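# Press in the gauge pin on the magnet-marked post

## Task

Find the one post of the checking fixture with a yellow magnet on it. Drive that post's gauge pin fully in and keep it fully in for one second; the spring can return it afterwards. Do not disturb the other three pins, and do not move the magnet.

## Robot and tools

Robot: two UR20 arms, left_arm and right_arm, each carrying a Robotiq 2F-85 two-finger gripper and a wrist camera (cam_left_wrist and cam_right_wrist, both 896x504). The scene frame has its origin at table height midway between the nominal bases, +z up, +x out over the table, and left_arm on the +y side. Calibrated bases: left_arm at (+0.060, +0.928, 0) m, right_arm at (-0.064, -0.817, 0) m, each turned only slightly about z. Reported hand poses, velocities and wrist-camera poses are in that arm's own base frame. Gripper axes: fingers point along +z, they open and close along y, and a camera block extends about 10 cm toward +x. end_effector_position is the point between the pads when closed; closed fingertips reach about 19 mm past it.

Row layout (used by execute_actions and move): 18 numbers, left arm first and then right arm, 9 each: dx, dy, dz, rx, ry, rz, gripper position, force_limit, speed. Both arms are always present. The six pose numbers are offsets, not poses, measured along the axes of that arm's current Hand target and counted from that Hand target as it stands when the action or move starts. Scale: 1.0 equals 0.6 m or 180 degrees; range -1 to 1. rx, ry, rz form one rotation vector. Every row in a list counts from the same starting Hand target, not from the row before. Six zeros re-command the present Hand target. Gripper position: +1 is fully open (85 mm), about -0.8 brings the pads together, -1 closes until blocked. force_limit and speed, also -1 to 1, set grip strength and finger speed (about 20, 85 and 150 mm/s at -1, 0, +1). To leave a gripper unchanged, repeat the numbers last sent for it; a 0 is a real command.

execute_actions(actions, cameras): actions is a list of actions; each action is up to 15 rows, one per 1/30 s step, and the last row is held for the remaining steps. An empty list just returns state and images. cameras selects images (omitted means all, [] means none).

move(target, speed, blend, stop_force, zero, blocking, cameras): straight-line paths toward one row or a list of up to 15 rows, each offset from the starting Hand target. speed is the top speed in m/s (0.002 to 4.2, default 0.25). blend in m rounds corners in a list. stop_force in N (6 to 120, one value for both arms) ends an arm's path when the wrist senses that much push against its motion; the arm then backs off slightly but still presses somewhat. Omit stop_force when pulling away from something the gripper is pressing on. zero (only with stop_force) resets the force reference before moving. blocking=false returns early and cannot be combined with stop_force. Paths neither avoid obstacles nor the other arm, and a path near an arm's own base can flip its shoulder posture. The result ends with a move: line such as done, off_target, moving, held or fault, plus limits like paced or held. done means the arm rests within 3 mm and 2 degrees of its target; it does not prove nothing was touched.

wait(seconds, 0 to 10): lets time pass while each arm keeps its last command; use it to hold the pin in. stop(): brakes a running move. zoom_image(camera, region [x0, y0, x1, y1] in pixels, at most 504x504): a closer look at the latest image. zero_wrist_force(arm): tares that arm's wrist sensor and the stop_force reference. read_manual(section): licence texts only. finished_scene(scene): ends the current scene, given its number; irreversible.

Reading results: Hand target is the last commanded pose after clipping; the gripper often settles slightly short of it, and the next command re-requests it. Commanded orientation is clipped to 32 degrees from the measured one each step. Wrist force and Wrist torque are in the end effector's axes, with a third line giving the peak since the last report; a press shows as force from the surface into the arm. Joint torques include the arm's own weight. object_status: 0 moving, 1 blocked while opening, 2 blocked while closing (a grip), 3 reached the requested position. position_measured is in counts: 3 fully open, 230 pads together. "within noise" means the joints are still.

Cautions: an outside force of roughly 150 N on an arm, or contact torque at a joint limit (wrist joints 98.4 N m), triggers a fault stop lasting 10 s. The arms are stiff, so aiming even slightly beyond a firm contact can fault; press slowly with a modest stop_force, then back off. Keep the arms from hitting each other. Do not knock the magnet, the other pins, or anything off the table. Motors heat up when straining or stretched; at 85 °C the arm is braked for 30 s or more, and a MOTOR HOT line warns from 70 °C. A suitable sequence: look with the cameras, locate the magnet-marked post, align the gripper (fingers closed) over its pin, press in slowly, wait about one second, retract, then finish.

Each tool is called as name(argument=value, ...) on one line, values as JSON.

## Session

execute_actions(actions=[])

Scene clock: 0.00 s.
left_arm: end_effector_position=(+0.6452, +0.5338, +0.3687) position_measured=3 object_status=3 end_effector_quat_wxyz=(+0.054, +0.895, -0.431, +0.101) | right_arm: end_effector_position=(+1.0094, -0.4085, +0.1239) position_measured=3 object_status=3 end_effector_quat_wxyz=(+0.497, -0.362, -0.574, -0.541)
Joint positions: left_arm=[0.541 -1.507 2.094 -2.179 -1.799 -1.706] | right_arm=[2.693 -2.576 -1.22 -2.623 2.507 -0.374]
Joint velocities: within noise
Joint torques (N m): no reading
Motor temperatures (°C): left_arm=[24 36 26 39 35 34] | right_arm=[29 36 36 38 34 39]
Wrist force (N): no reading
Wrist torque (N m): no reading
Wrist force, peak (N): no reading
Hand target: left_arm +0.6452, +0.5338, +0.3687; +0.054, +0.895, -0.431, +0.101 | right_arm +1.0094, -0.4085, +0.1239; +0.497, -0.362, -0.574, -0.541
Tool commands: left_gripper/position=+1.0 left_gripper/force_limit=+1.0 left_gripper/speed=+1.0 right_gripper/position=+1.0 right_gripper/force_limit=+1.0 right_gripper/speed=+1.0

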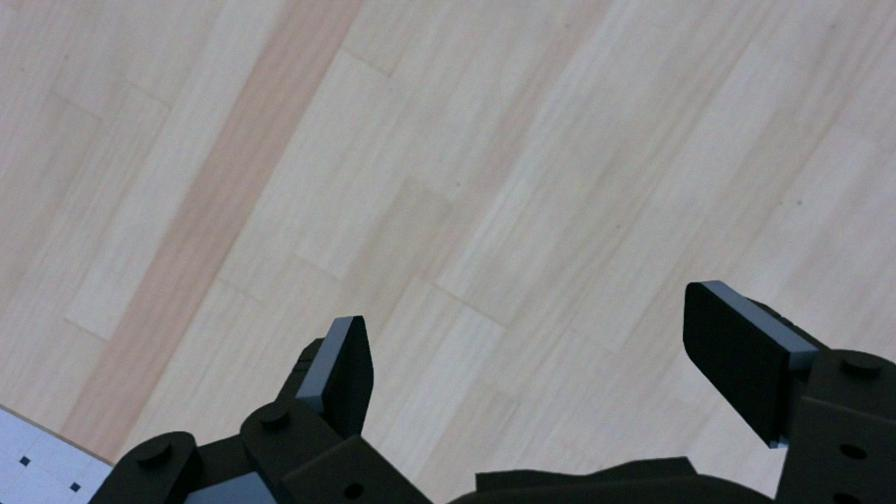

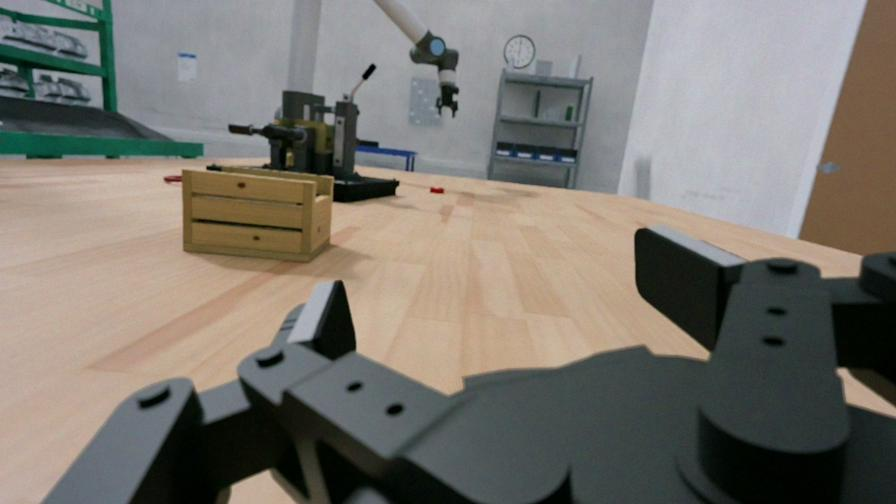

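zoom_image(camera="cam_right_wrist", region=[150, 40, 490, 270])

zoom_image(camera="cam_left_wrist", region=[0, 380, 220, 504])

Scaled by 1.482 from the camera's 896x504 image, which has a finer 1280x720 frame.

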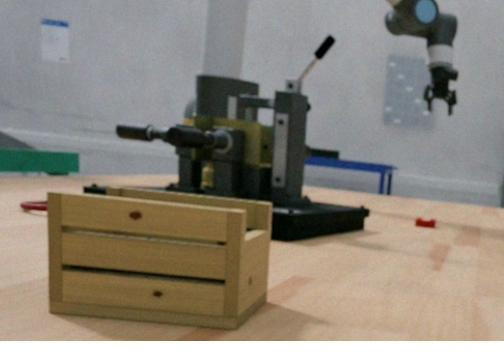

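Scaled by 2.291 from the camera's 896x504 image, which has a finer 1280x720 frame.

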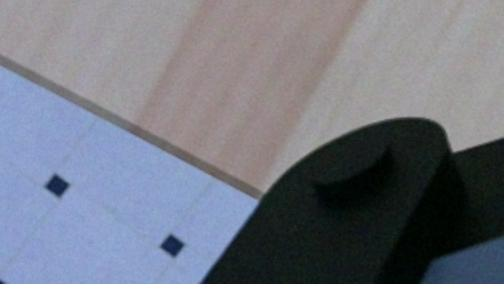

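move(target=[0.722,0.638,-0.167,0,0,0,1,1,1,0,0,0,0,0,0,1,1,1], speed=0.5, cameras=["cam_left_wrist"])

move(target=[0.722,0.638,-0.167,0,0,0,1,1,1,0,0,0,0,0,0,1,1,1], speed=0.5, cameras=["cam_left_wrist"])

Scene clock: 3.00 s.
left_arm: end_effector_position=(+0.5961, -0.0157, +0.5681) position_measured=3 object_status=3 end_effector_quat_wxyz=(+0.054, +0.895, -0.431, +0.101) | right_arm: end_effector_position=(+1.0094, -0.4085, +0.1239) position_measured=3 object_status=3 end_effector_quat_wxyz=(+0.497, -0.362, -0.574, -0.541)
Joint positions: left_arm=[-0.289 -1.993 2.209 -1.969 -1.709 -2.546] | right_arm=[2.693 -2.576 -1.22 -2.623 2.507 -0.374]
Joint velocities: within noise
Joint torques (N m): left_arm=[-11.2 -32.05 -131.41 -6.24 4.95 -4.69] | right_arm=[1.57 248.5 73.79 -3.23 0.73 0.19]
Motor temperatures (°C): left_arm=[24 36 26 39 35 34] | right_arm=[29 36 36 38 34 39]
Wrist force (N): left_arm=[-0.2 -0.6 0.5] | right_arm=[-0.2 -0.1 0.1]
Wrist torque (N m): left_arm=[-0.13 -0.01 -0.03] | right_arm=[-0.02 0.03 0.00]
Wrist force, peak (N): left_arm=[3.2 2.9 -0.8] | right_arm=[0.1 0.2 0.6]
Hand target: left_arm +0.5960, -0.0158, +0.5681; +0.054, +0.895, -0.431, +0.101 | right_arm +1.0094, -0.4085, +0.1239; +0.497, -0.362, -0.574, -0.541
Off the commanded pose: left_arm 0.000 m, 0 deg | right_arm 0.000 m, 0 deg.
move: done
camera_calibration:
cam_left_wrist: T_world_to_cam=[[-0.854395, -0.519376, -0.0160802, 0.527125], [-0.518451, 0.849978, 0.0935224, 0.292453], [-0.0349055, 0.0882418, -0.995487, 0.713753], [0, 0, 0, 1]] pos_world=[0.626909, -0.0377849, 0.691658]
Images, in order (width x height): cam_left_wrist 896x504.

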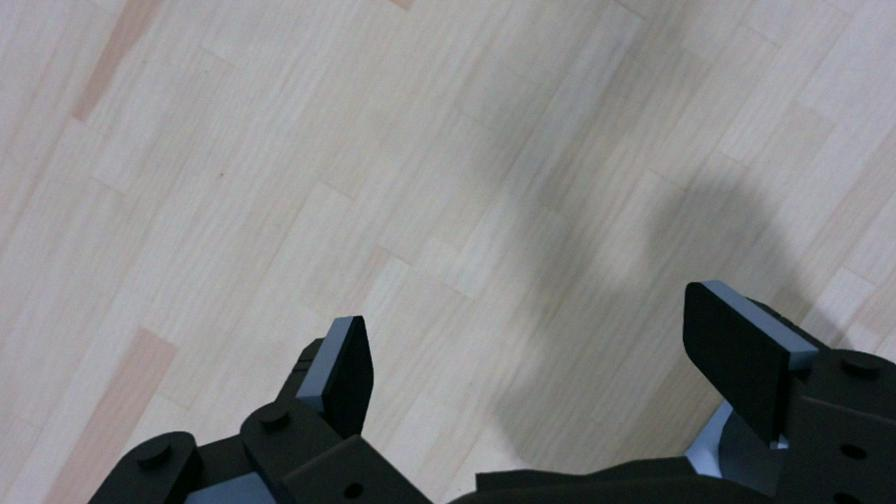

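Scene clock: 4.90 s.
left_arm: end_effector_position=(+0.5469, -0.5652, +0.7675) position_measured=3 object_status=3 end_effector_quat_wxyz=(+0.054, +0.895, -0.431, +0.101) | right_arm: end_effector_position=(+1.0094, -0.4085, +0.1239) position_measured=3 object_status=3 end_effector_quat_wxyz=(+0.497, -0.362, -0.574, -0.541)
Joint positions: left_arm=[-1.074 -1.807 1.828 -1.818 -1.54 -3.315] | right_arm=[2.693 -2.576 -1.22 -2.623 2.507 -0.374]
Joint velocities: within noise
Joint torques (N m): left_arm=[-6.75 -24.49 -131.83 -7.21 6.16 -4.59] | right_arm=[1.3 249.73 73.71 -1.35 1.09 0.51]
Motor temperatures (°C): left_arm=[24 36 26 39 35 34] | right_arm=[29 36 36 38 34 39]
Wrist force (N): left_arm=[0.4 -0.5 -0.2] | right_arm=[0.2 0.5 0.4]
Wrist torque (N m): left_arm=[-0.08 0.01 -0.01] | right_arm=[0.09 -0.03 0.00]
Wrist force, peak (N): left_arm=[-3.6 -3.3 1.3] | right_arm=[0.1 0.5 0.5]
Hand target: left_arm +0.5469, -0.5654, +0.7675; +0.054, +0.895, -0.431, +0.101 | right_arm +1.0094, -0.4085, +0.1239; +0.497, -0.362, -0.574, -0.541
Off the commanded pose: left_arm 0.000 m, 0 deg | right_arm 0.000 m, 0 deg.
move: done
camera_calibration:
cam_left_wrist: T_world_to_cam=[[-0.854395, -0.519376, -0.0160802, 0.202898], [-0.518451, 0.849978, 0.0935224, 0.715359], [-0.0349055, 0.0882418, -0.995487, 0.959025], [0, 0, 0, 1]] pos_world=[0.577709, -0.587285, 0.891058]
Images, in order (width x height): cam_left_wrist 896x504.

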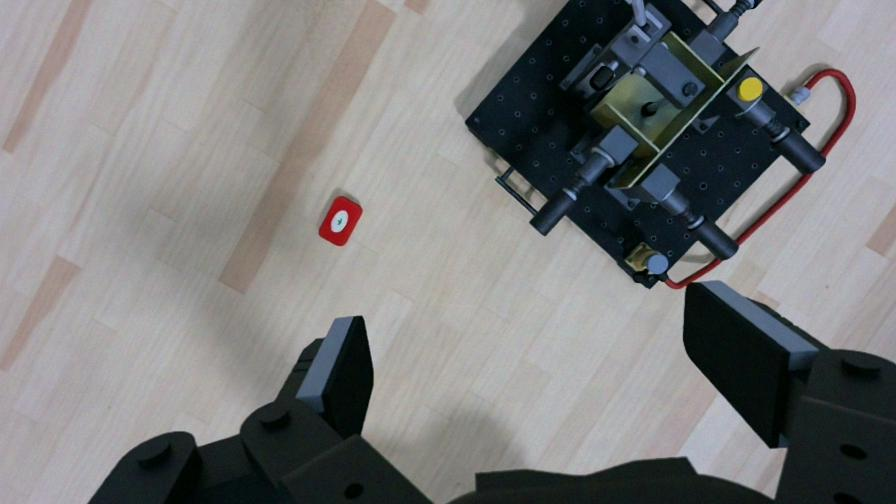

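zoom_image(camera="cam_left_wrist", region=[660, 10, 880, 200])

zoom_image(camera="cam_left_wrist", region=[460, 0, 880, 300])

Scaled by 2.291 from the camera's 896x504 image, which has a finer 1280x720 frame.

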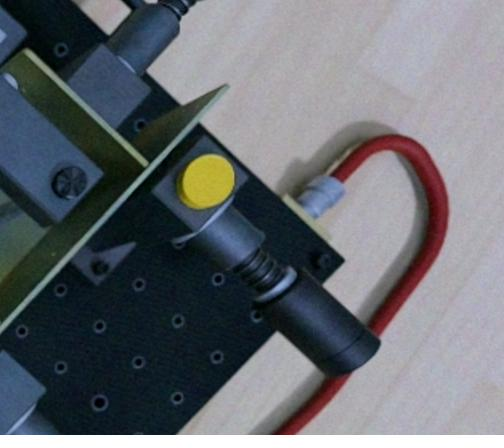

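Scaled by 1.200 from the camera's 896x504 image, which has a finer 1280x720 frame.

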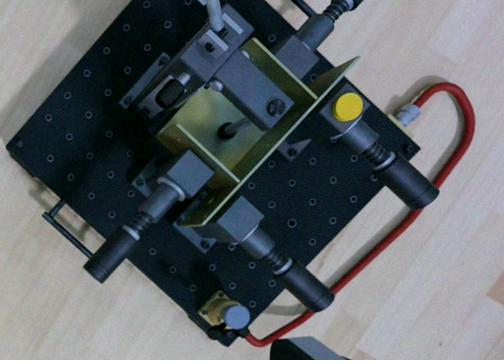

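move(target=[-0.17,0.937,0.565,-0.0868,-0.037,0.766,-0.8,-1,0,0,0,0,0,0,0,1,1,1], speed=0.6, cameras=["cam_left_wrist"])

Scene clock: 9.10 s.
left_arm: end_effector_position=(+0.0907, -0.9002, +0.4196) position_measured=229 object_status=3 end_effector_quat_wxyz=(+0.000, +0.087, +0.996, +0.000) | right_arm: end_effector_position=(+1.0094, -0.4085, +0.1239) position_measured=3 object_status=3 end_effector_quat_wxyz=(+0.497, -0.362, -0.574, -0.541)
Joint positions: left_arm=[-1.694 -1.481 1.964 -2.053 -1.571 -1.52] | right_arm=[2.693 -2.576 -1.22 -2.623 2.507 -0.374]
Joint velocities: within noise
Joint torques (N m): left_arm=[-13.04 -87.29 -122.31 -12.43 4.99 2.66] | right_arm=[2.72 254.82 69.66 -1.79 2.82 1.72]
Motor temperatures (°C): left_arm=[24 36 26 39 35 34] | right_arm=[29 36 36 38 34 39]
Wrist force (N): left_arm=[0.0 -0.5 -0.1] | right_arm=[-0.1 0.2 0.2]
Wrist torque (N m): left_arm=[-0.19 -0.11 0.05] | right_arm=[0.04 0.02 0.00]
Wrist force, peak (N): left_arm=[0.5 -2.8 -2.2] | right_arm=[0.1 0.5 0.4]
Hand target: left_arm +0.0906, -0.9002, +0.4195; +0.000, +0.087, +0.996, +0.000 | right_arm +1.0094, -0.4085, +0.1239; +0.497, -0.362, -0.574, -0.541
Off the commanded pose: left_arm 0.000 m, 0 deg | right_arm 0.000 m, 0 deg.
move: done
camera_calibration:
cam_left_wrist: T_world_to_cam=[[0.29922, 0.954175, 0.00424655, 0.84681], [0.904924, -0.285182, 0.315885, -0.448116], [0.302621, -0.0906765, -0.948788, 0.415079], [0, 0, 0, 1]] pos_world=[0.0265167, -0.898162, 0.531779]
Images, in order (width x height): cam_left_wrist 896x504.

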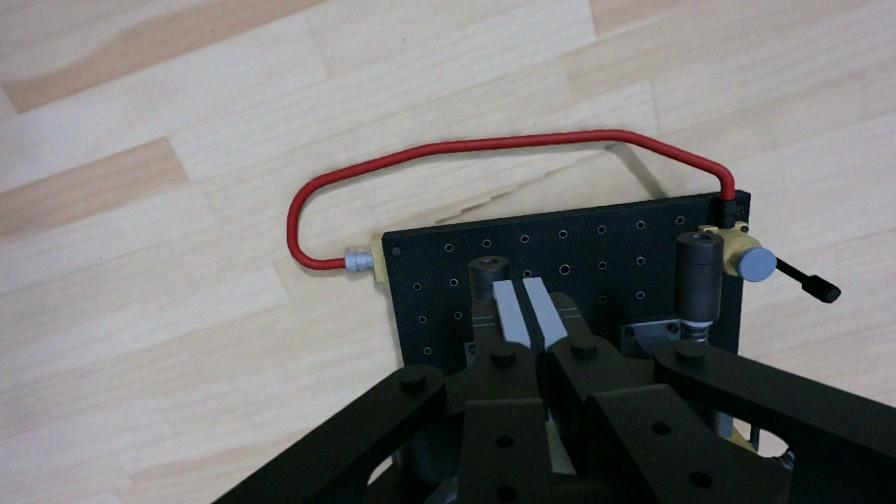

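move(target=[-0.04,0.007,0.4,0,0,0,-0.8,-1,0,0,0,0,0,0,0,1,1,1], speed=0.3, cameras=["cam_left_wrist"])

Scene clock: 11.60 s.
left_arm: end_effector_position=(+0.1150, -0.9001, +0.1797) position_measured=229 object_status=3 end_effector_quat_wxyz=(+0.000, +0.087, +0.996, +0.000) | right_arm: end_effector_position=(+1.0094, -0.4085, +0.1239) position_measured=3 object_status=3 end_effector_quat_wxyz=(+0.497, -0.362, -0.574, -0.541)
Joint positions: left_arm=[-1.667 -1.284 2.132 -2.419 -1.571 -1.492] | right_arm=[2.693 -2.576 -1.22 -2.623 2.507 -0.374]
Joint velocities: within noise
Joint torques (N m): left_arm=[17.82 -110.91 -55.41 -12.64 0.3 2.09] | right_arm=[2.36 255.7 72.37 -1.26 3.66 2.75]
Motor temperatures (°C): left_arm=[24 36 26 39 35 34] | right_arm=[29 36 36 38 34 39]
Wrist force (N): left_arm=[0.1 -0.6 -0.4] | right_arm=[0.3 0.4 0.2]
Wrist torque (N m): left_arm=[-0.23 -0.13 0.07] | right_arm=[0.08 -0.05 -0.01]
Wrist force, peak (N): left_arm=[0.7 -0.7 -4.1] | right_arm=[0.3 0.7 0.4]
Hand target: left_arm +0.1150, -0.9001, +0.1795; +0.000, +0.087, +0.996, +0.000 | right_arm +1.0094, -0.4085, +0.1239; +0.497, -0.362, -0.574, -0.541
Off the commanded pose: left_arm 0.000 m, 0 deg | right_arm 0.000 m, 0 deg.
move: done
camera_calibration:
cam_left_wrist: T_world_to_cam=[[0.299448, 0.954103, 0.00422863, 0.840488], [0.904849, -0.28539, 0.315912, -0.394517], [0.302619, -0.0907729, -0.948779, 0.180022], [0, 0, 0, 1]] pos_world=[0.0508176, -0.898162, 0.291879]
Images, in order (width x height): cam_left_wrist 896x504.

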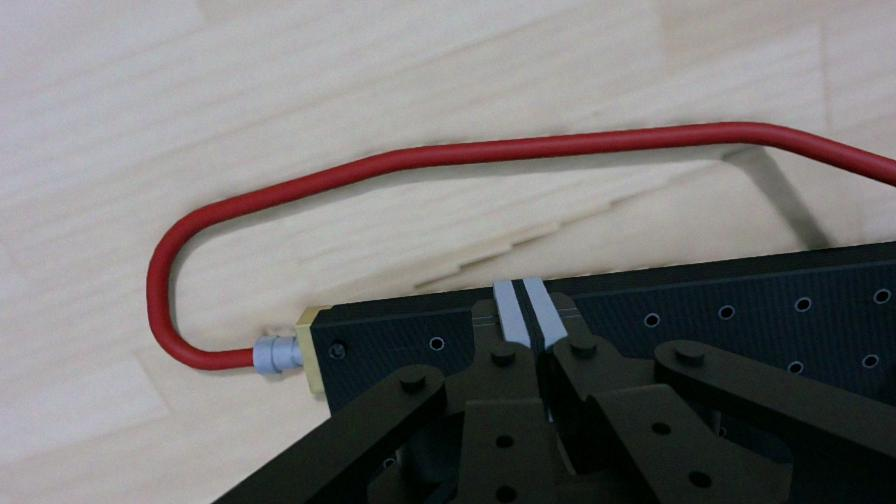

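move(target=[-0.167,0,0,0,0,0,-0.8,-1,0,0,0,0,0,0,0,1,1,1], speed=0.03, stop_force=60, cameras=["cam_left_wrist"])

Scene clock: 15.27 s.
left_arm: end_effector_position=(+0.1742, -0.9106, +0.1795) position_measured=229 object_status=3 end_effector_quat_wxyz=(+0.000, +0.087, +0.996, +0.000) | right_arm: end_effector_position=(+1.0094, -0.4085, +0.1239) position_measured=3 object_status=3 end_effector_quat_wxyz=(+0.497, -0.362, -0.574, -0.541)
Joint positions: left_arm=[-1.6 -1.266 2.105 -2.409 -1.571 -1.425] | right_arm=[2.693 -2.576 -1.22 -2.623 2.507 -0.374]
Joint velocities: within noise
Joint torques (N m): left_arm=[20.51 -168.02 -65.39 -10.07 11.55 -4.03] | right_arm=[-5.53 253.4 72.27 -0.96 3.82 3.79]
Motor temperatures (°C): left_arm=[24 36 26 39 35 34] | right_arm=[29 36 36 37 34 39]
Wrist force (N): left_arm=[50.2 -4.2 6.5] | right_arm=[0.1 0.2 0.3]
Wrist torque (N m): left_arm=[-0.13 0.13 -0.13] | right_arm=[0.03 -0.01 0.00]
Wrist force, peak (N): left_arm=[141.8 18.5 -28.0] | right_arm=[0.2 0.7 0.1]
Hand target: left_arm +0.1742, -0.9106, +0.1795; +0.000, +0.087, +0.996, +0.000 (not the last commanded pose) | right_arm +1.0094, -0.4085, +0.1239; +0.497, -0.362, -0.574, -0.541
Off the commanded pose: left_arm 0.040 m, 0 deg | right_arm 0.000 m, 0 deg.
move: contact (left_arm)
camera_calibration:
cam_left_wrist: T_world_to_cam=[[0.299393, 0.95412, 0.00430917, 0.832682], [0.904877, -0.285368, 0.315854, -0.450954], [0.302592, -0.0906651, -0.948798, 0.16108], [0, 0, 0, 1]] pos_world=[0.110017, -0.908562, 0.291679]
Images, in order (width x height): cam_left_wrist 896x504.

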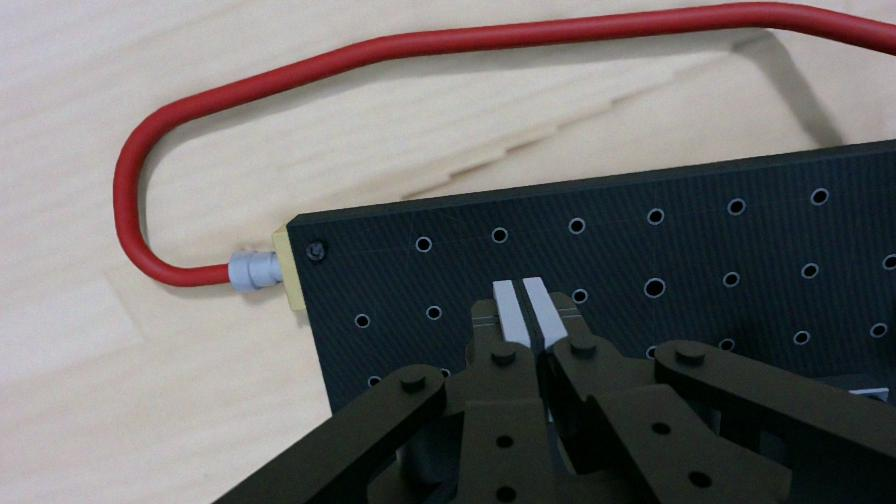

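move(target=[-0.01,0,0,0,0,0,-0.8,-1,0,0,0,0,0,0,0,1,1,1], speed=0.005, stop_force=25, cameras=[])

wait(seconds=1.2, cameras=[])

move(target=[0.1,0,0,0,0,0,-0.8,-1,0,0,0,0,0,0,0,1,1,1], speed=0.06, cameras=["cam_left_wrist"])

Scene clock: 16.40 s.
left_arm: end_effector_position=(+0.1745, -0.9106, +0.1795) position_measured=229 object_status=3 end_effector_quat_wxyz=(+0.000, +0.087, +0.996, +0.000) | right_arm: end_effector_position=(+1.0094, -0.4085, +0.1239) position_measured=3 object_status=3 end_effector_quat_wxyz=(+0.497, -0.362, -0.574, -0.541)
Joint positions: left_arm=[-1.6 -1.265 2.105 -2.409 -1.571 -1.425] | right_arm=[2.693 -2.576 -1.22 -2.623 2.507 -0.374]
Joint velocities: within noise
Joint torques (N m): left_arm=[46.43 -155.5 -69.83 -13.32 31.38 -4.2] | right_arm=[-4.48 258.22 74.24 -0.8 3.36 3.34]
Motor temperatures (°C): left_arm=[24 36 26 39 35 34] | right_arm=[29 36 36 37 34 39]
Wrist force (N): left_arm=[78.6 -10.5 12.2] | right_arm=[0.1 0.1 0.2]
Wrist torque (N m): left_arm=[-0.05 0.23 -0.12] | right_arm=[0.02 -0.02 0.00]
Wrist force, peak (N): left_arm=[85.2 -13.8 11.3] | right_arm=[0.5 0.5 0.3]
Hand target: left_arm +0.1745, -0.9105, +0.1794; +0.000, +0.087, +0.996, +0.000 (not the last commanded pose) | right_arm +1.0094, -0.4085, +0.1239; +0.497, -0.362, -0.574, -0.541
Off the commanded pose: left_arm 0.006 m, 0 deg | right_arm 0.000 m, 0 deg.
move: contact (left_arm)
No camera images: "cameras" was empty.

Scene clock: 17.60 s.
left_arm: end_effector_position=(+0.1745, -0.9105, +0.1794) position_measured=229 object_status=3 end_effector_quat_wxyz=(+0.000, +0.087, +0.996, +0.000) | right_arm: end_effector_position=(+1.0094, -0.4085, +0.1239) position_measured=3 object_status=3 end_effector_quat_wxyz=(+0.497, -0.362, -0.574, -0.541)
Joint positions: left_arm=[-1.6 -1.265 2.105 -2.409 -1.571 -1.425] | right_arm=[2.693 -2.576 -1.22 -2.623 2.507 -0.374]
Joint velocities: within noise
Joint torques (N m): left_arm=[46.44 -161.17 -65.75 -13.2 31.15 -3.82] | right_arm=[-2.07 256.61 75.38 -1.12 3.16 3.54]
Motor temperatures (°C): left_arm=[24 36 26 39 35 34] | right_arm=[29 36 36 37 34 39]
Wrist force (N): left_arm=[77.7 -11.0 6.4] | right_arm=[-0.1 0.5 0.1]
Wrist torque (N m): left_arm=[-0.08 0.16 -0.11] | right_arm=[0.09 0.03 0.00]
Wrist force, peak (N): left_arm=[78.8 -10.6 12.2] | right_arm=[0.0 0.6 0.1]
Hand target: left_arm +0.1745, -0.9105, +0.1794; +0.000, +0.087, +0.996, +0.000 (not the last commanded pose) | right_arm +1.0094, -0.4085, +0.1239; +0.497, -0.362, -0.574, -0.541
Tool commands: left_gripper/position=-0.8 left_gripper/force_limit=-1.0 left_gripper/speed=+0.0 right_gripper/position=+1.0 right_gripper/force_limit=+1.0 right_gripper/speed=+1.0
Off the commanded pose: left_arm 0.006 m, 0 deg | right_arm 0.000 m, 0 deg.
wait: 1.20 s; at rest by 0.17 s
No camera images: "cameras" was empty.

Scene clock: 18.97 s.
left_arm: end_effector_position=(+0.1155, -0.9001, +0.1795) position_measured=229 object_status=3 end_effector_quat_wxyz=(+0.000, +0.087, +0.996, +0.000) | right_arm: end_effector_position=(+1.0094, -0.4085, +0.1239) position_measured=3 object_status=3 end_effector_quat_wxyz=(+0.497, -0.362, -0.574, -0.541)
Joint positions: left_arm=[-1.666 -1.284 2.132 -2.419 -1.571 -1.491] | right_arm=[2.693 -2.576 -1.22 -2.623 2.507 -0.374]
Joint velocities: within noise
Joint torques (N m): left_arm=[-17.52 -155.19 -54.17 -12.94 -2.76 -4.65] | right_arm=[-5.11 254.24 78.01 -0.88 2.97 3.15]
Motor temperatures (°C): left_arm=[24 36 26 39 35 34] | right_arm=[29 36 36 37 34 39]
Wrist force (N): left_arm=[-3.6 7.1 -0.3] | right_arm=[0.3 0.2 0.1]
Wrist torque (N m): left_arm=[1.18 0.55 0.07] | right_arm=[0.03 -0.05 -0.01]
Wrist force, peak (N): left_arm=[77.2 -10.6 6.1] | right_arm=[0.2 0.5 0.7]
Hand target: left_arm +0.1154, -0.9001, +0.1795; +0.000, +0.087, +0.996, +0.000 | right_arm +1.0094, -0.4085, +0.1239; +0.497, -0.362, -0.574, -0.541
Off the commanded pose: left_arm 0.000 m, 0 deg | right_arm 0.000 m, 0 deg.
move: done
camera_calibration:
cam_left_wrist: T_world_to_cam=[[0.299381, 0.954124, 0.00434247, 0.840298], [0.90494, -0.285385, 0.315656, -0.394923], [0.302414, -0.0905718, -0.948864, 0.179867], [0, 0, 0, 1]] pos_world=[0.0514177, -0.898162, 0.29168]
Images, in order (width x height): cam_left_wrist 896x504.

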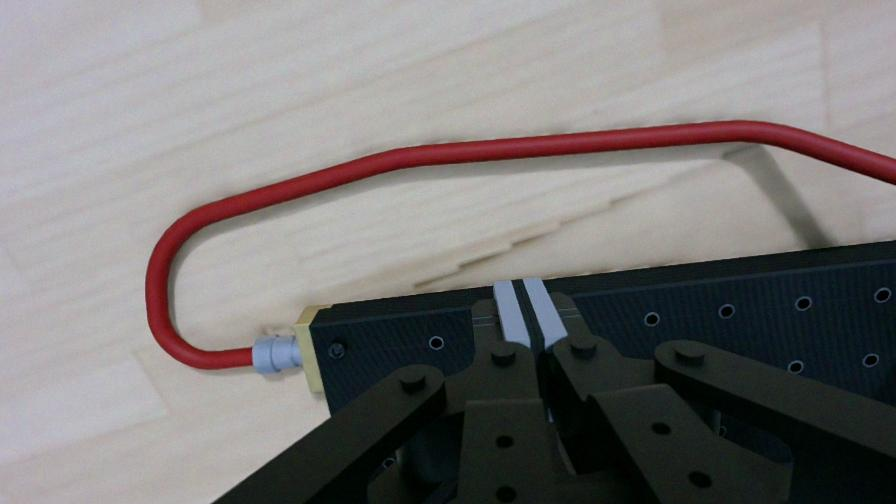

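finished_scene(scene=1)

The scene is finished: the task was done.


## Next scene

The same job, from a new start.

execute_actions(actions=[])

Scene clock: 0.00 s.
left_arm: end_effector_position=(+1.6020, +0.5513, +0.3701) position_measured=3 object_status=3 end_effector_quat_wxyz=(-0.049, +0.940, +0.190, +0.279) | right_arm: end_effector_position=(+0.4481, +0.4679, +0.3319) position_measured=3 object_status=3 end_effector_quat_wxyz=(-0.272, +0.502, +0.649, +0.503)
Joint positions: left_arm=[0.193 -0.686 0.985 -2.439 -1.472 -3.319] | right_arm=[4.007 -1.969 -2.772 1.193 2.076 2.519]
Joint velocities: within noise
Joint torques (N m): no reading
Motor temperatures (°C): left_arm=[24 35 26 38 34 34] | right_arm=[28 35 36 37 34 38]
Wrist force (N): no reading
Wrist torque (N m): no reading
Wrist force, peak (N): no reading
Hand target: left_arm +1.6020, +0.5513, +0.3701; -0.049, +0.940, +0.190, +0.279 | right_arm +0.4481, +0.4679, +0.3319; -0.272, +0.502, +0.649, +0.503
Tool commands: left_gripper/position=+1.0 left_gripper/force_limit=+1.0 left_gripper/speed=+1.0 right_gripper/position=+1.0 right_gripper/force_limit=+1.0 right_gripper/speed=+1.0
camera_calibration:
cam_left_wrist: T_world_to_cam=[[0.280319, -0.958405, -0.0536817, 0.116011], [-0.933413, -0.259108, -0.248199, 1.75322], [0.223966, 0.119682, -0.967221, 0.0591923], [0, 0, 0, 1]] pos_world=[1.5907, 0.558373, 0.498626]
cam_right_wrist: T_world_to_cam=[[0.956613, -0.13676, 0.257272, -0.433465], [0.120637, -0.61784, -0.776995, 0.502422], [0.265214, 0.774319, -0.574535, -0.162484], [0, 0, 0, 1]] pos_world=[0.39714, 0.37695, 0.408545]

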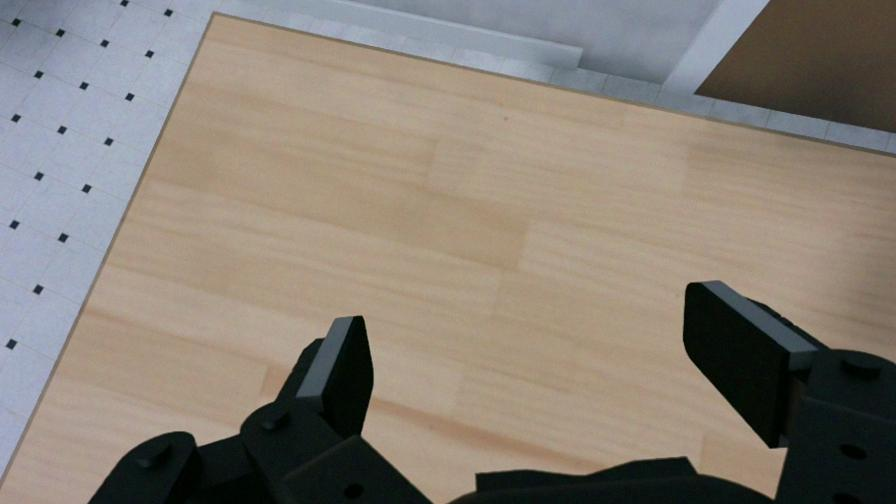

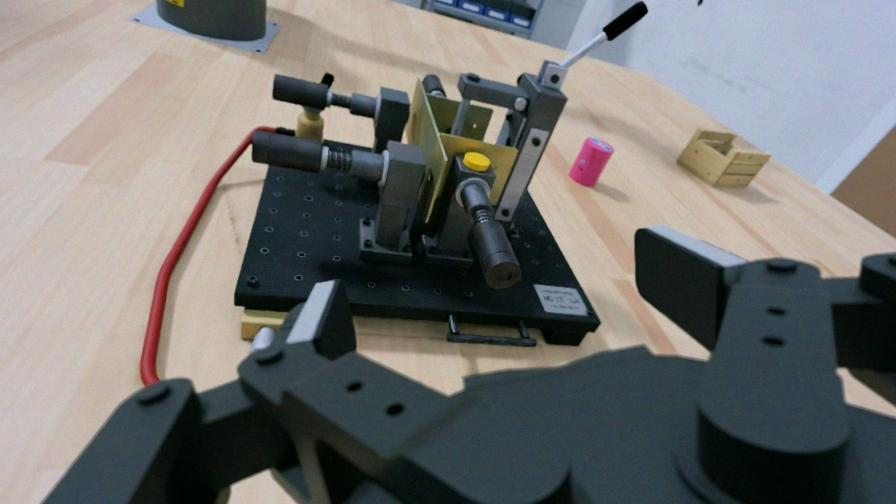

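zoom_image(camera="cam_right_wrist", region=[220, 120, 620, 360])

Scaled by 1.260 from the camera's 896x504 image, which has a finer 1280x720 frame.

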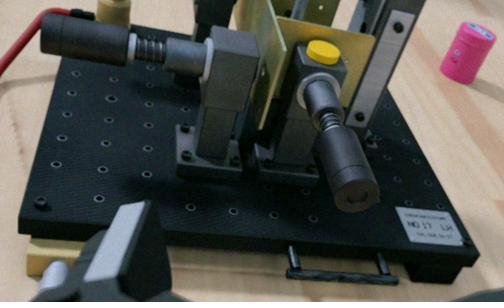

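move(target=[0,0,0,0,0,0,1,1,1,-0.1797,0.0682,0.3297,0.061,0.027,-0.0246,-0.8,-1,0], speed=0.3, cameras=["cam_right_wrist"])

Scene clock: 3.03 s.
left_arm: end_effector_position=(+1.6020, +0.5513, +0.3701) position_measured=3 object_status=3 end_effector_quat_wxyz=(-0.049, +0.940, +0.190, +0.279) | right_arm: end_effector_position=(+0.5535, +0.6097, +0.1864) position_measured=229 object_status=3 end_effector_quat_wxyz=(-0.326, +0.427, +0.701, +0.469)
Joint positions: left_arm=[0.193 -0.686 0.985 -2.439 -1.472 -3.319] | right_arm=[3.934 -2.277 -2.469 1.1 2.343 2.357]
Joint velocities: within noise
Joint torques (N m): left_arm=[0.27 -284.64 -106.82 -11.62 0.9 0.13] | right_arm=[-20.59 117.98 19.6 3.51 6.56 -6.2]
Motor temperatures (°C): left_arm=[24 35 26 38 34 34] | right_arm=[28 35 36 37 34 38]
Wrist force (N): left_arm=[-0.1 -0.2 -0.4] | right_arm=[-0.2 0.9 -0.2]
Wrist torque (N m): left_arm=[-0.02 0.03 0.00] | right_arm=[0.06 0.07 -0.17]
Wrist force, peak (N): left_arm=[0.7 -0.5 -0.3] | right_arm=[-2.3 2.4 2.4]
Hand target: left_arm +1.6020, +0.5513, +0.3701; -0.049, +0.940, +0.190, +0.279 | right_arm +0.5535, +0.6098, +0.1863; -0.326, +0.427, +0.701, +0.469
Off the commanded pose: left_arm 0.000 m, 0 deg | right_arm 0.000 m, 0 deg.
move: done
camera_calibration:
cam_right_wrist: T_world_to_cam=[[0.96319, 0.078408, 0.257134, -0.612143], [0.254321, -0.575699, -0.777105, 0.364644], [0.0871005, 0.813894, -0.574448, -0.309383], [0, 0, 0, 1]] pos_world=[0.52382, 0.509727, 0.263044]
Images, in order (width x height): cam_right_wrist 896x504.

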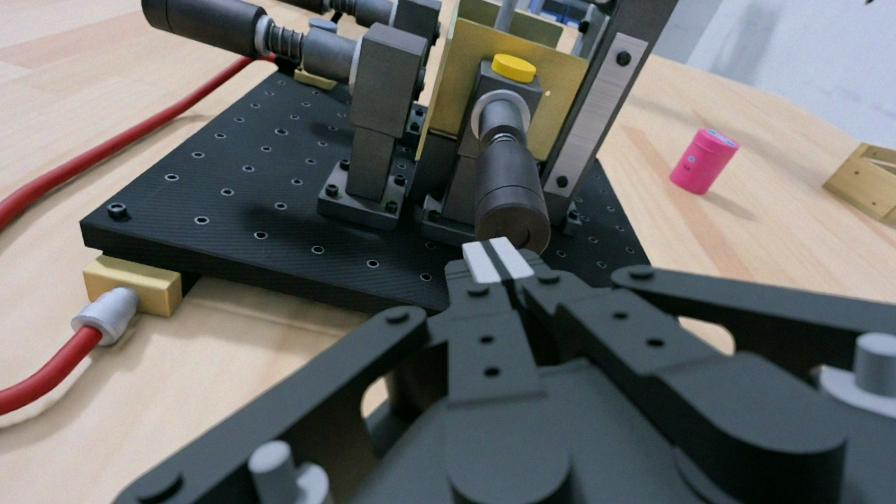

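move(target=[0,0,0,0,0,0,1,1,1,-0.0482,0.0245,0.09,0,0,0,-0.8,-1,0], speed=0.15, cameras=["cam_right_wrist"])

zoom_image(camera="cam_right_wrist", region=[400, 100, 620, 300])

Scene clock: 5.17 s.
left_arm: end_effector_position=(+1.6020, +0.5513, +0.3701) position_measured=3 object_status=3 end_effector_quat_wxyz=(-0.049, +0.940, +0.190, +0.279) | right_arm: end_effector_position=(+0.5759, +0.6546, +0.1485) position_measured=229 object_status=3 end_effector_quat_wxyz=(-0.326, +0.427, +0.701, +0.469)
Joint positions: left_arm=[0.193 -0.686 0.985 -2.439 -1.472 -3.319] | right_arm=[3.958 -2.344 -2.4 1.107 2.322 2.373]
Joint velocities: within noise
Joint torques (N m): left_arm=[2.11 -282.28 -107.44 -11.12 1.5 0.04] | right_arm=[14.65 133.57 24.38 13.61 -3.59 5.44]
Motor temperatures (°C): left_arm=[24 35 26 38 34 34] | right_arm=[28 35 36 37 34 38]
Wrist force (N): left_arm=[0.4 -0.1 -0.1] | right_arm=[-0.9 -0.1 0.1]
Wrist torque (N m): left_arm=[-0.02 -0.05 -0.01] | right_arm=[-0.04 0.30 -0.04]
Wrist force, peak (N): left_arm=[0.7 -0.2 -0.2] | right_arm=[-1.9 0.5 2.0]
Hand target: left_arm +1.6020, +0.5513, +0.3701; -0.049, +0.940, +0.190, +0.279 | right_arm +0.5760, +0.6548, +0.1484; -0.326, +0.427, +0.701, +0.469
Off the commanded pose: left_arm 0.000 m, 0 deg | right_arm 0.000 m, 0 deg.
move: done
camera_calibration:
cam_right_wrist: T_world_to_cam=[[0.963165, 0.0784643, 0.257207, -0.627624], [0.254413, -0.575693, -0.777079, 0.355259], [0.0870997, 0.813892, -0.57445, -0.369657], [0, 0, 0, 1]] pos_world=[0.546321, 0.554627, 0.225144]
Images, in order (width x height): cam_right_wrist 896x504.

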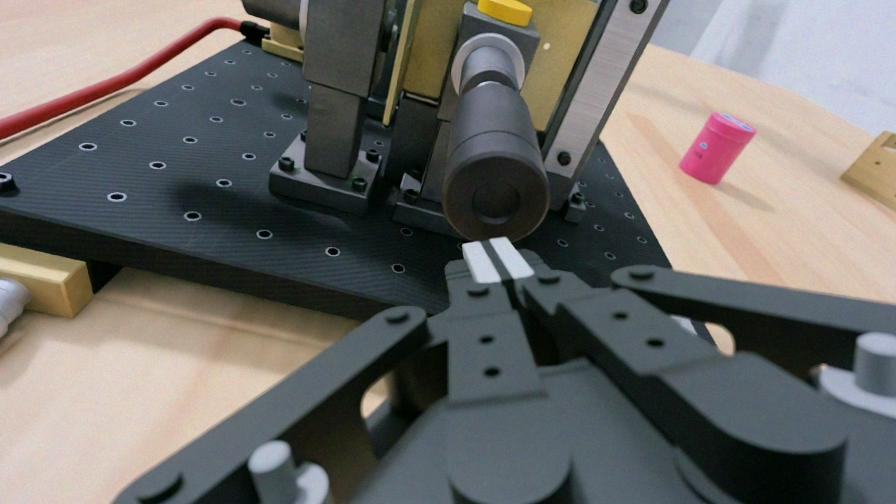

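Scaled by 2.291 from the camera's 896x504 image, which has a finer 1280x720 frame.

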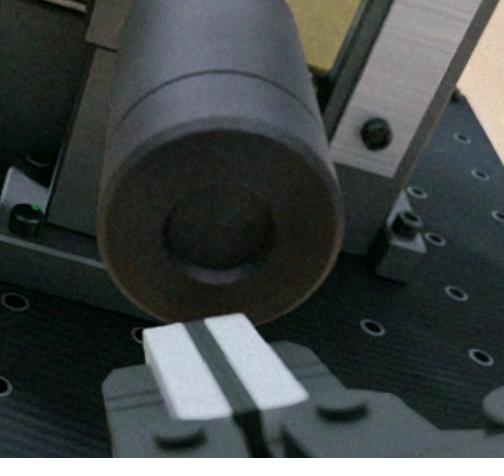

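move(target=[0,0,0,0,0,0,1,1,1,0.0264,0.0119,0.0784,0,0,0,-0.8,-1,0], speed=0.03, stop_force=8, cameras=["cam_right_wrist"])

zoom_image(camera="cam_right_wrist", region=[400, 100, 620, 300])

Scene clock: 7.20 s.
left_arm: end_effector_position=(+1.6020, +0.5513, +0.3701) position_measured=3 object_status=3 end_effector_quat_wxyz=(-0.049, +0.940, +0.190, +0.279) | right_arm: end_effector_position=(+0.5755, +0.6627, +0.1484) position_measured=229 object_status=3 end_effector_quat_wxyz=(-0.326, +0.427, +0.701, +0.469)
Joint positions: left_arm=[0.193 -0.686 0.985 -2.439 -1.472 -3.319] | right_arm=[3.967 -2.344 -2.394 1.106 2.315 2.378]
Joint velocities: within noise
Joint torques (N m): left_arm=[6.18 -280.86 -108.68 -10.75 2.69 0.87] | right_arm=[-20.3 174.17 -0.51 13.1 7.13 -7.22]
Motor temperatures (°C): left_arm=[24 35 26 38 34 34] | right_arm=[28 35 36 37 34 38]
Wrist force (N): left_arm=[0.3 -0.3 -0.4] | right_arm=[-2.5 0.0 -6.0]
Wrist torque (N m): left_arm=[-0.04 -0.04 0.00] | right_arm=[-0.10 0.34 -0.03]
Wrist force, peak (N): left_arm=[0.7 -0.2 -0.3] | right_arm=[-3.7 0.6 -8.3]
Hand target: left_arm +1.6020, +0.5513, +0.3701; -0.049, +0.940, +0.190, +0.279 | right_arm +0.5755, +0.6627, +0.1484; -0.326, +0.427, +0.701, +0.469 (not the last commanded pose)
Off the commanded pose: left_arm 0.000 m, 0 deg | right_arm 0.042 m, 0 deg.
move: contact (right_arm)
camera_calibration:
cam_right_wrist: T_world_to_cam=[[0.963165, 0.0784643, 0.257207, -0.627815], [0.254413, -0.575693, -0.777079, 0.359811], [0.0870997, 0.813892, -0.57445, -0.376248], [0, 0, 0, 1]] pos_world=[0.545921, 0.562627, 0.224944]
Images, in order (width x height): cam_right_wrist 896x504.

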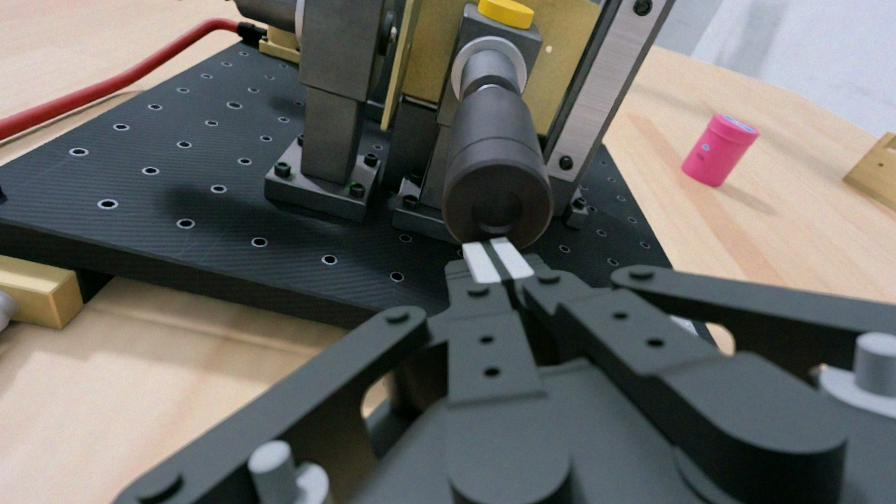

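Scaled by 2.291 from the camera's 896x504 image, which has a finer 1280x720 frame.

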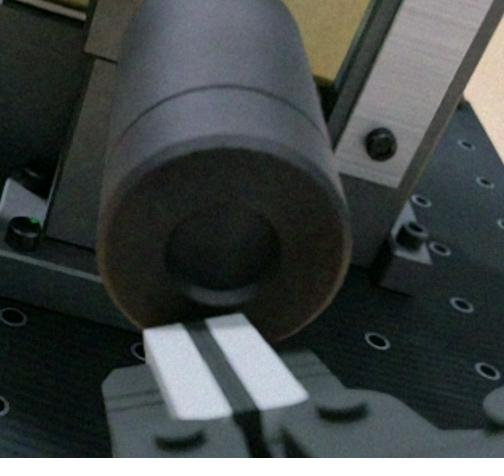

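move(target=[[0,0,0,0,0,0,1,1,1,-0.0063,-0.0029,-0.0188,0,0,0,-0.8,-1,0],[0,0,0,0,0,0,1,1,1,0.0252,0.011,-0.0313,0,0,0,-0.8,-1,0]], speed=0.1, cameras=["cam_right_wrist"])

move(target=[0,0,0,0,0,0,1,1,1,0.037,0.0167,0.1098,0,0,0,-0.8,-1,0], speed=0.02, stop_force=55, cameras=["cam_right_wrist"])

Scene clock: 8.63 s.
left_arm: end_effector_position=(+1.6020, +0.5513, +0.3701) position_measured=3 object_status=3 end_effector_quat_wxyz=(-0.049, +0.940, +0.190, +0.279) | right_arm: end_effector_position=(+0.5762, +0.6508, +0.1703) position_measured=229 object_status=3 end_effector_quat_wxyz=(-0.326, +0.427, +0.701, +0.469)
Joint positions: left_arm=[0.193 -0.686 0.985 -2.439 -1.472 -3.319] | right_arm=[3.953 -2.306 -2.408 1.076 2.326 2.37]
Joint velocities: within noise
Joint torques (N m): left_arm=[4.22 -279.5 -108.18 -11.35 2.74 1.96] | right_arm=[-22.99 172.77 -5.18 2.12 6.64 -7.41]
Motor temperatures (°C): left_arm=[24 35 26 38 34 34] | right_arm=[28 35 36 37 34 38]
Wrist force (N): left_arm=[0.2 -0.2 -0.3] | right_arm=[-0.6 -0.1 0.1]
Wrist torque (N m): left_arm=[-0.03 -0.01 -0.01] | right_arm=[-0.08 0.19 -0.07]
Wrist force, peak (N): left_arm=[0.5 -0.2 -0.5] | right_arm=[-2.6 -0.1 -6.0]
Hand target: left_arm +1.6020, +0.5513, +0.3701; -0.049, +0.940, +0.190, +0.279 | right_arm +0.5762, +0.6508, +0.1704; -0.326, +0.427, +0.701, +0.469
Off the commanded pose: left_arm 0.000 m, 0 deg | right_arm 0.000 m, 0 deg.
move: done
camera_calibration:
cam_right_wrist: T_world_to_cam=[[0.963165, 0.0784643, 0.257207, -0.6331], [0.254413, -0.575693, -0.777079, 0.369883], [0.0870997, 0.813892, -0.57445, -0.354116], [0, 0, 0, 1]] pos_world=[0.546521, 0.550827, 0.246844]
Images, in order (width x height): cam_right_wrist 896x504.

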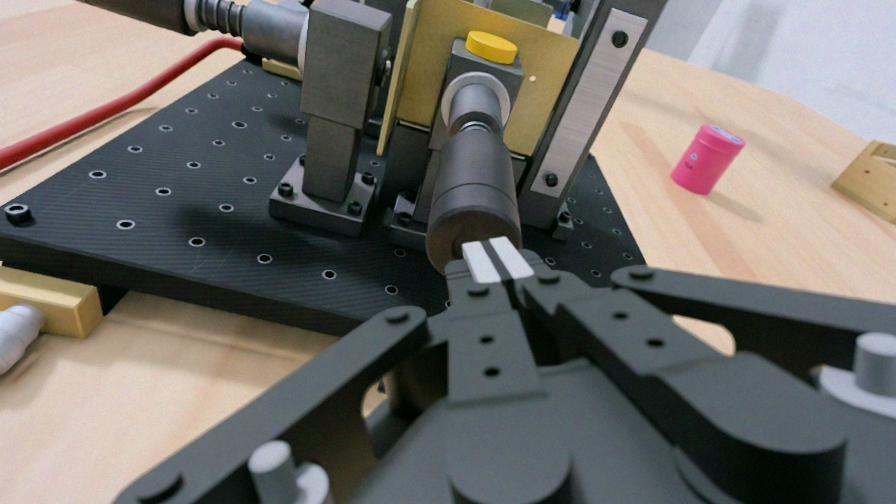

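Scene clock: 11.40 s.
left_arm: end_effector_position=(+1.6020, +0.5513, +0.3701) position_measured=3 object_status=3 end_effector_quat_wxyz=(-0.049, +0.940, +0.190, +0.279) | right_arm: end_effector_position=(+0.5744, +0.6808, +0.1703) position_measured=229 object_status=3 end_effector_quat_wxyz=(-0.326, +0.427, +0.701, +0.469)
Joint positions: left_arm=[0.193 -0.686 0.985 -2.439 -1.472 -3.319] | right_arm=[3.986 -2.308 -2.385 1.069 2.297 2.391]
Joint velocities: within noise
Joint torques (N m): left_arm=[4.46 -281.82 -115.48 -11.88 3.75 2.58] | right_arm=[21.27 157.75 22.6 8.58 9.67 -6.89]
Motor temperatures (°C): left_arm=[24 35 26 38 34 34] | right_arm=[28 35 36 37 34 38]
Wrist force (N): left_arm=[0.6 -0.1 -0.1] | right_arm=[-12.4 1.4 -58.2]
Wrist torque (N m): left_arm=[-0.01 -0.09 0.00] | right_arm=[-0.42 0.50 0.03]
Wrist force, peak (N): left_arm=[0.7 -0.3 -0.3] | right_arm=[-28.5 -2.3 -137.4]
Hand target: left_arm +1.6020, +0.5513, +0.3701; -0.049, +0.940, +0.190, +0.279 | right_arm +0.5744, +0.6808, +0.1704; -0.326, +0.427, +0.701, +0.469 (not the last commanded pose)
Off the commanded pose: left_arm 0.000 m, 0 deg | right_arm 0.040 m, 0 deg.
move: contact (right_arm)
camera_calibration:
cam_right_wrist: T_world_to_cam=[[0.963165, 0.0784643, 0.257207, -0.633843], [0.254413, -0.575693, -0.777079, 0.387664], [0.0870997, 0.813892, -0.57445, -0.378327], [0, 0, 0, 1]] pos_world=[0.544821, 0.580827, 0.246944]
Images, in order (width x height): cam_right_wrist 896x504.

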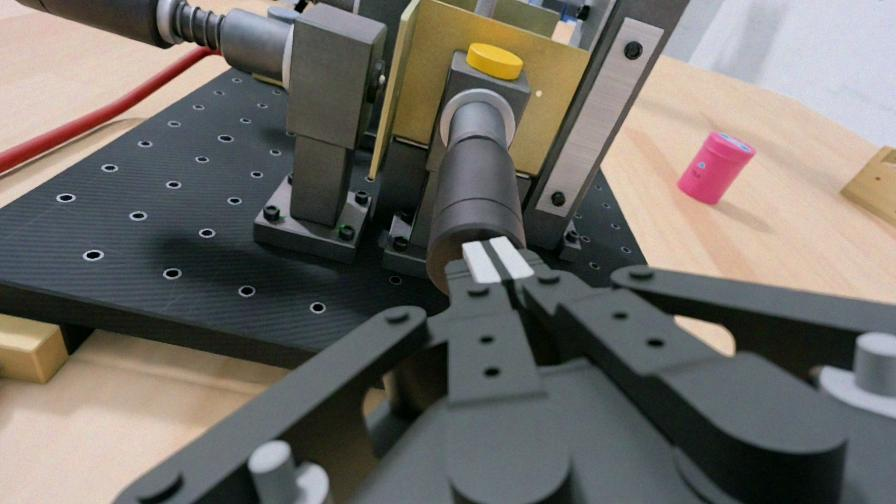

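move(target=[0,0,0,0,0,0,1,1,1,0.0032,0.0014,0.0094,0,0,0,-0.8,-1,0], speed=0.004, stop_force=20, cameras=[])

wait(seconds=1.2, cameras=[])

move(target=[0,0,0,0,0,0,1,1,1,-0.021,-0.0095,-0.063,0,0,0,-0.8,-1,0], speed=0.06, cameras=["cam_right_wrist"])

Scene clock: 12.43 s.
left_arm: end_effector_position=(+1.6020, +0.5513, +0.3701) position_measured=3 object_status=3 end_effector_quat_wxyz=(-0.049, +0.940, +0.190, +0.279) | right_arm: end_effector_position=(+0.5744, +0.6810, +0.1704) position_measured=229 object_status=3 end_effector_quat_wxyz=(-0.326, +0.427, +0.701, +0.469)
Joint positions: left_arm=[0.193 -0.686 0.985 -2.439 -1.472 -3.319] | right_arm=[3.986 -2.308 -2.385 1.069 2.297 2.391]
Joint velocities: within noise
Joint torques (N m): left_arm=[4.21 -287.34 -113.27 -11.07 4.3 2.71] | right_arm=[47.52 157.05 33.22 1.89 11.89 -2.45]
Motor temperatures (°C): left_arm=[24 35 26 38 34 34] | right_arm=[28 35 36 37 34 38]
Wrist force (N): left_arm=[0.4 0.1 -0.2] | right_arm=[-19.7 1.5 -86.7]
Wrist torque (N m): left_arm=[0.03 -0.06 0.00] | right_arm=[-0.60 0.47 0.07]
Wrist force, peak (N): left_arm=[0.4 -0.5 -0.2] | right_arm=[-18.8 1.8 -90.2]
Hand target: left_arm +1.6020, +0.5513, +0.3701; -0.049, +0.940, +0.190, +0.279 | right_arm +0.5744, +0.6810, +0.1704; -0.326, +0.427, +0.701, +0.469 (not the last commanded pose)
Off the commanded pose: left_arm 0.000 m, 0 deg | right_arm 0.006 m, 0 deg.
move: contact (right_arm)
No camera images: "cameras" was empty.

Scene clock: 13.63 s.
left_arm: end_effector_position=(+1.6020, +0.5513, +0.3701) position_measured=3 object_status=3 end_effector_quat_wxyz=(-0.049, +0.940, +0.190, +0.279) | right_arm: end_effector_position=(+0.5744, +0.6810, +0.1704) position_measured=229 object_status=3 end_effector_quat_wxyz=(-0.326, +0.427, +0.701, +0.469)
Joint positions: left_arm=[0.193 -0.686 0.985 -2.439 -1.472 -3.319] | right_arm=[3.986 -2.308 -2.385 1.069 2.297 2.391]
Joint velocities: within noise
Joint torques (N m): left_arm=[5.93 -287.5 -113.04 -10.82 4.51 1.56] | right_arm=[42.52 155.71 30.86 0.55 12.33 -6.72]
Motor temperatures (°C): left_arm=[24 35 26 38 34 34] | right_arm=[28 35 36 37 34 38]
Wrist force (N): left_arm=[0.3 0.0 -0.1] | right_arm=[-18.1 3.4 -80.2]
Wrist torque (N m): left_arm=[0.01 -0.04 -0.01] | right_arm=[-0.59 0.38 0.08]
Wrist force, peak (N): left_arm=[0.7 -0.1 0.1] | right_arm=[-19.5 1.5 -86.0]
Hand target: left_arm +1.6020, +0.5513, +0.3701; -0.049, +0.940, +0.190, +0.279 | right_arm +0.5744, +0.6810, +0.1704; -0.326, +0.427, +0.701, +0.469 (not the last commanded pose)
Tool commands: left_gripper/position=+1.0 left_gripper/force_limit=+1.0 left_gripper/speed=+1.0 right_gripper/position=-0.8 right_gripper/force_limit=-1.0 right_gripper/speed=+0.0
Off the commanded pose: left_arm 0.000 m, 0 deg | right_arm 0.006 m, 0 deg.
wait: 1.20 s; at rest by 0.17 s
No camera images: "cameras" was empty.

Scene clock: 14.67 s.
left_arm: end_effector_position=(+1.6020, +0.5513, +0.3701) position_measured=3 object_status=3 end_effector_quat_wxyz=(-0.049, +0.940, +0.190, +0.279) | right_arm: end_effector_position=(+0.5767, +0.6410, +0.1705) position_measured=229 object_status=3 end_effector_quat_wxyz=(-0.326, +0.427, +0.701, +0.469)
Joint positions: left_arm=[0.193 -0.686 0.985 -2.439 -1.472 -3.319] | right_arm=[3.942 -2.305 -2.415 1.077 2.336 2.363]
Joint velocities: within noise
Joint torques (N m): left_arm=[5.05 -288.56 -113.96 -11.77 4.33 2.28] | right_arm=[-21.07 176.35 -9.65 13.53 8.21 -6.7]
Motor temperatures (°C): left_arm=[24 35 26 38 34 34] | right_arm=[28 35 36 37 34 38]
Wrist force (N): left_arm=[0.2 -0.1 0.0] | right_arm=[0.3 -0.1 0.8]
Wrist torque (N m): left_arm=[-0.01 -0.02 0.00] | right_arm=[-0.07 0.02 -0.09]
Wrist force, peak (N): left_arm=[0.5 -0.4 -0.1] | right_arm=[-18.5 3.6 -79.5]
Hand target: left_arm +1.6020, +0.5513, +0.3701; -0.049, +0.940, +0.190, +0.279 | right_arm +0.5767, +0.6408, +0.1705; -0.326, +0.427, +0.701, +0.469
Off the commanded pose: left_arm 0.000 m, 0 deg | right_arm 0.000 m, 0 deg.
move: done
camera_calibration:
cam_right_wrist: T_world_to_cam=[[0.963141, 0.0785206, 0.257281, -0.632918], [0.254505, -0.575688, -0.777053, 0.36423], [0.0870989, 0.813891, -0.574452, -0.345928], [0, 0, 0, 1]] pos_world=[0.547021, 0.540927, 0.247145]
Images, in order (width x height): cam_right_wrist 896x504.

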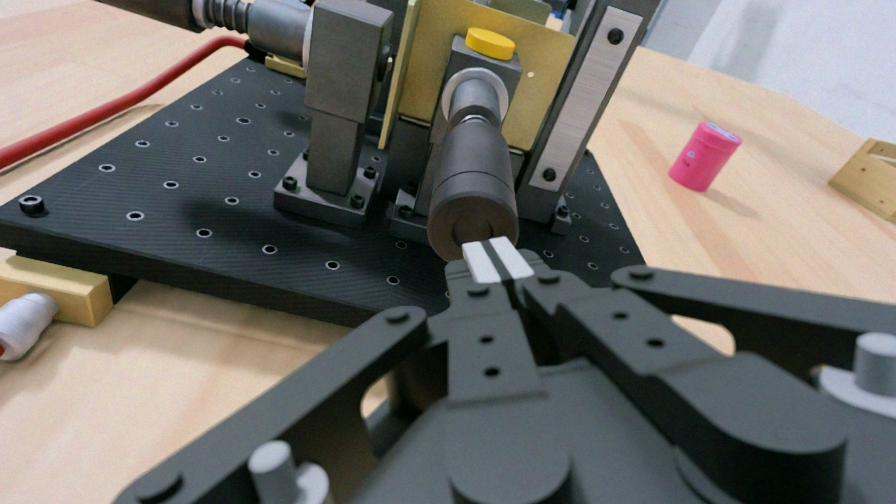

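Bottomed and released.

finished_scene(scene=2)

The scene is finished: the task was done.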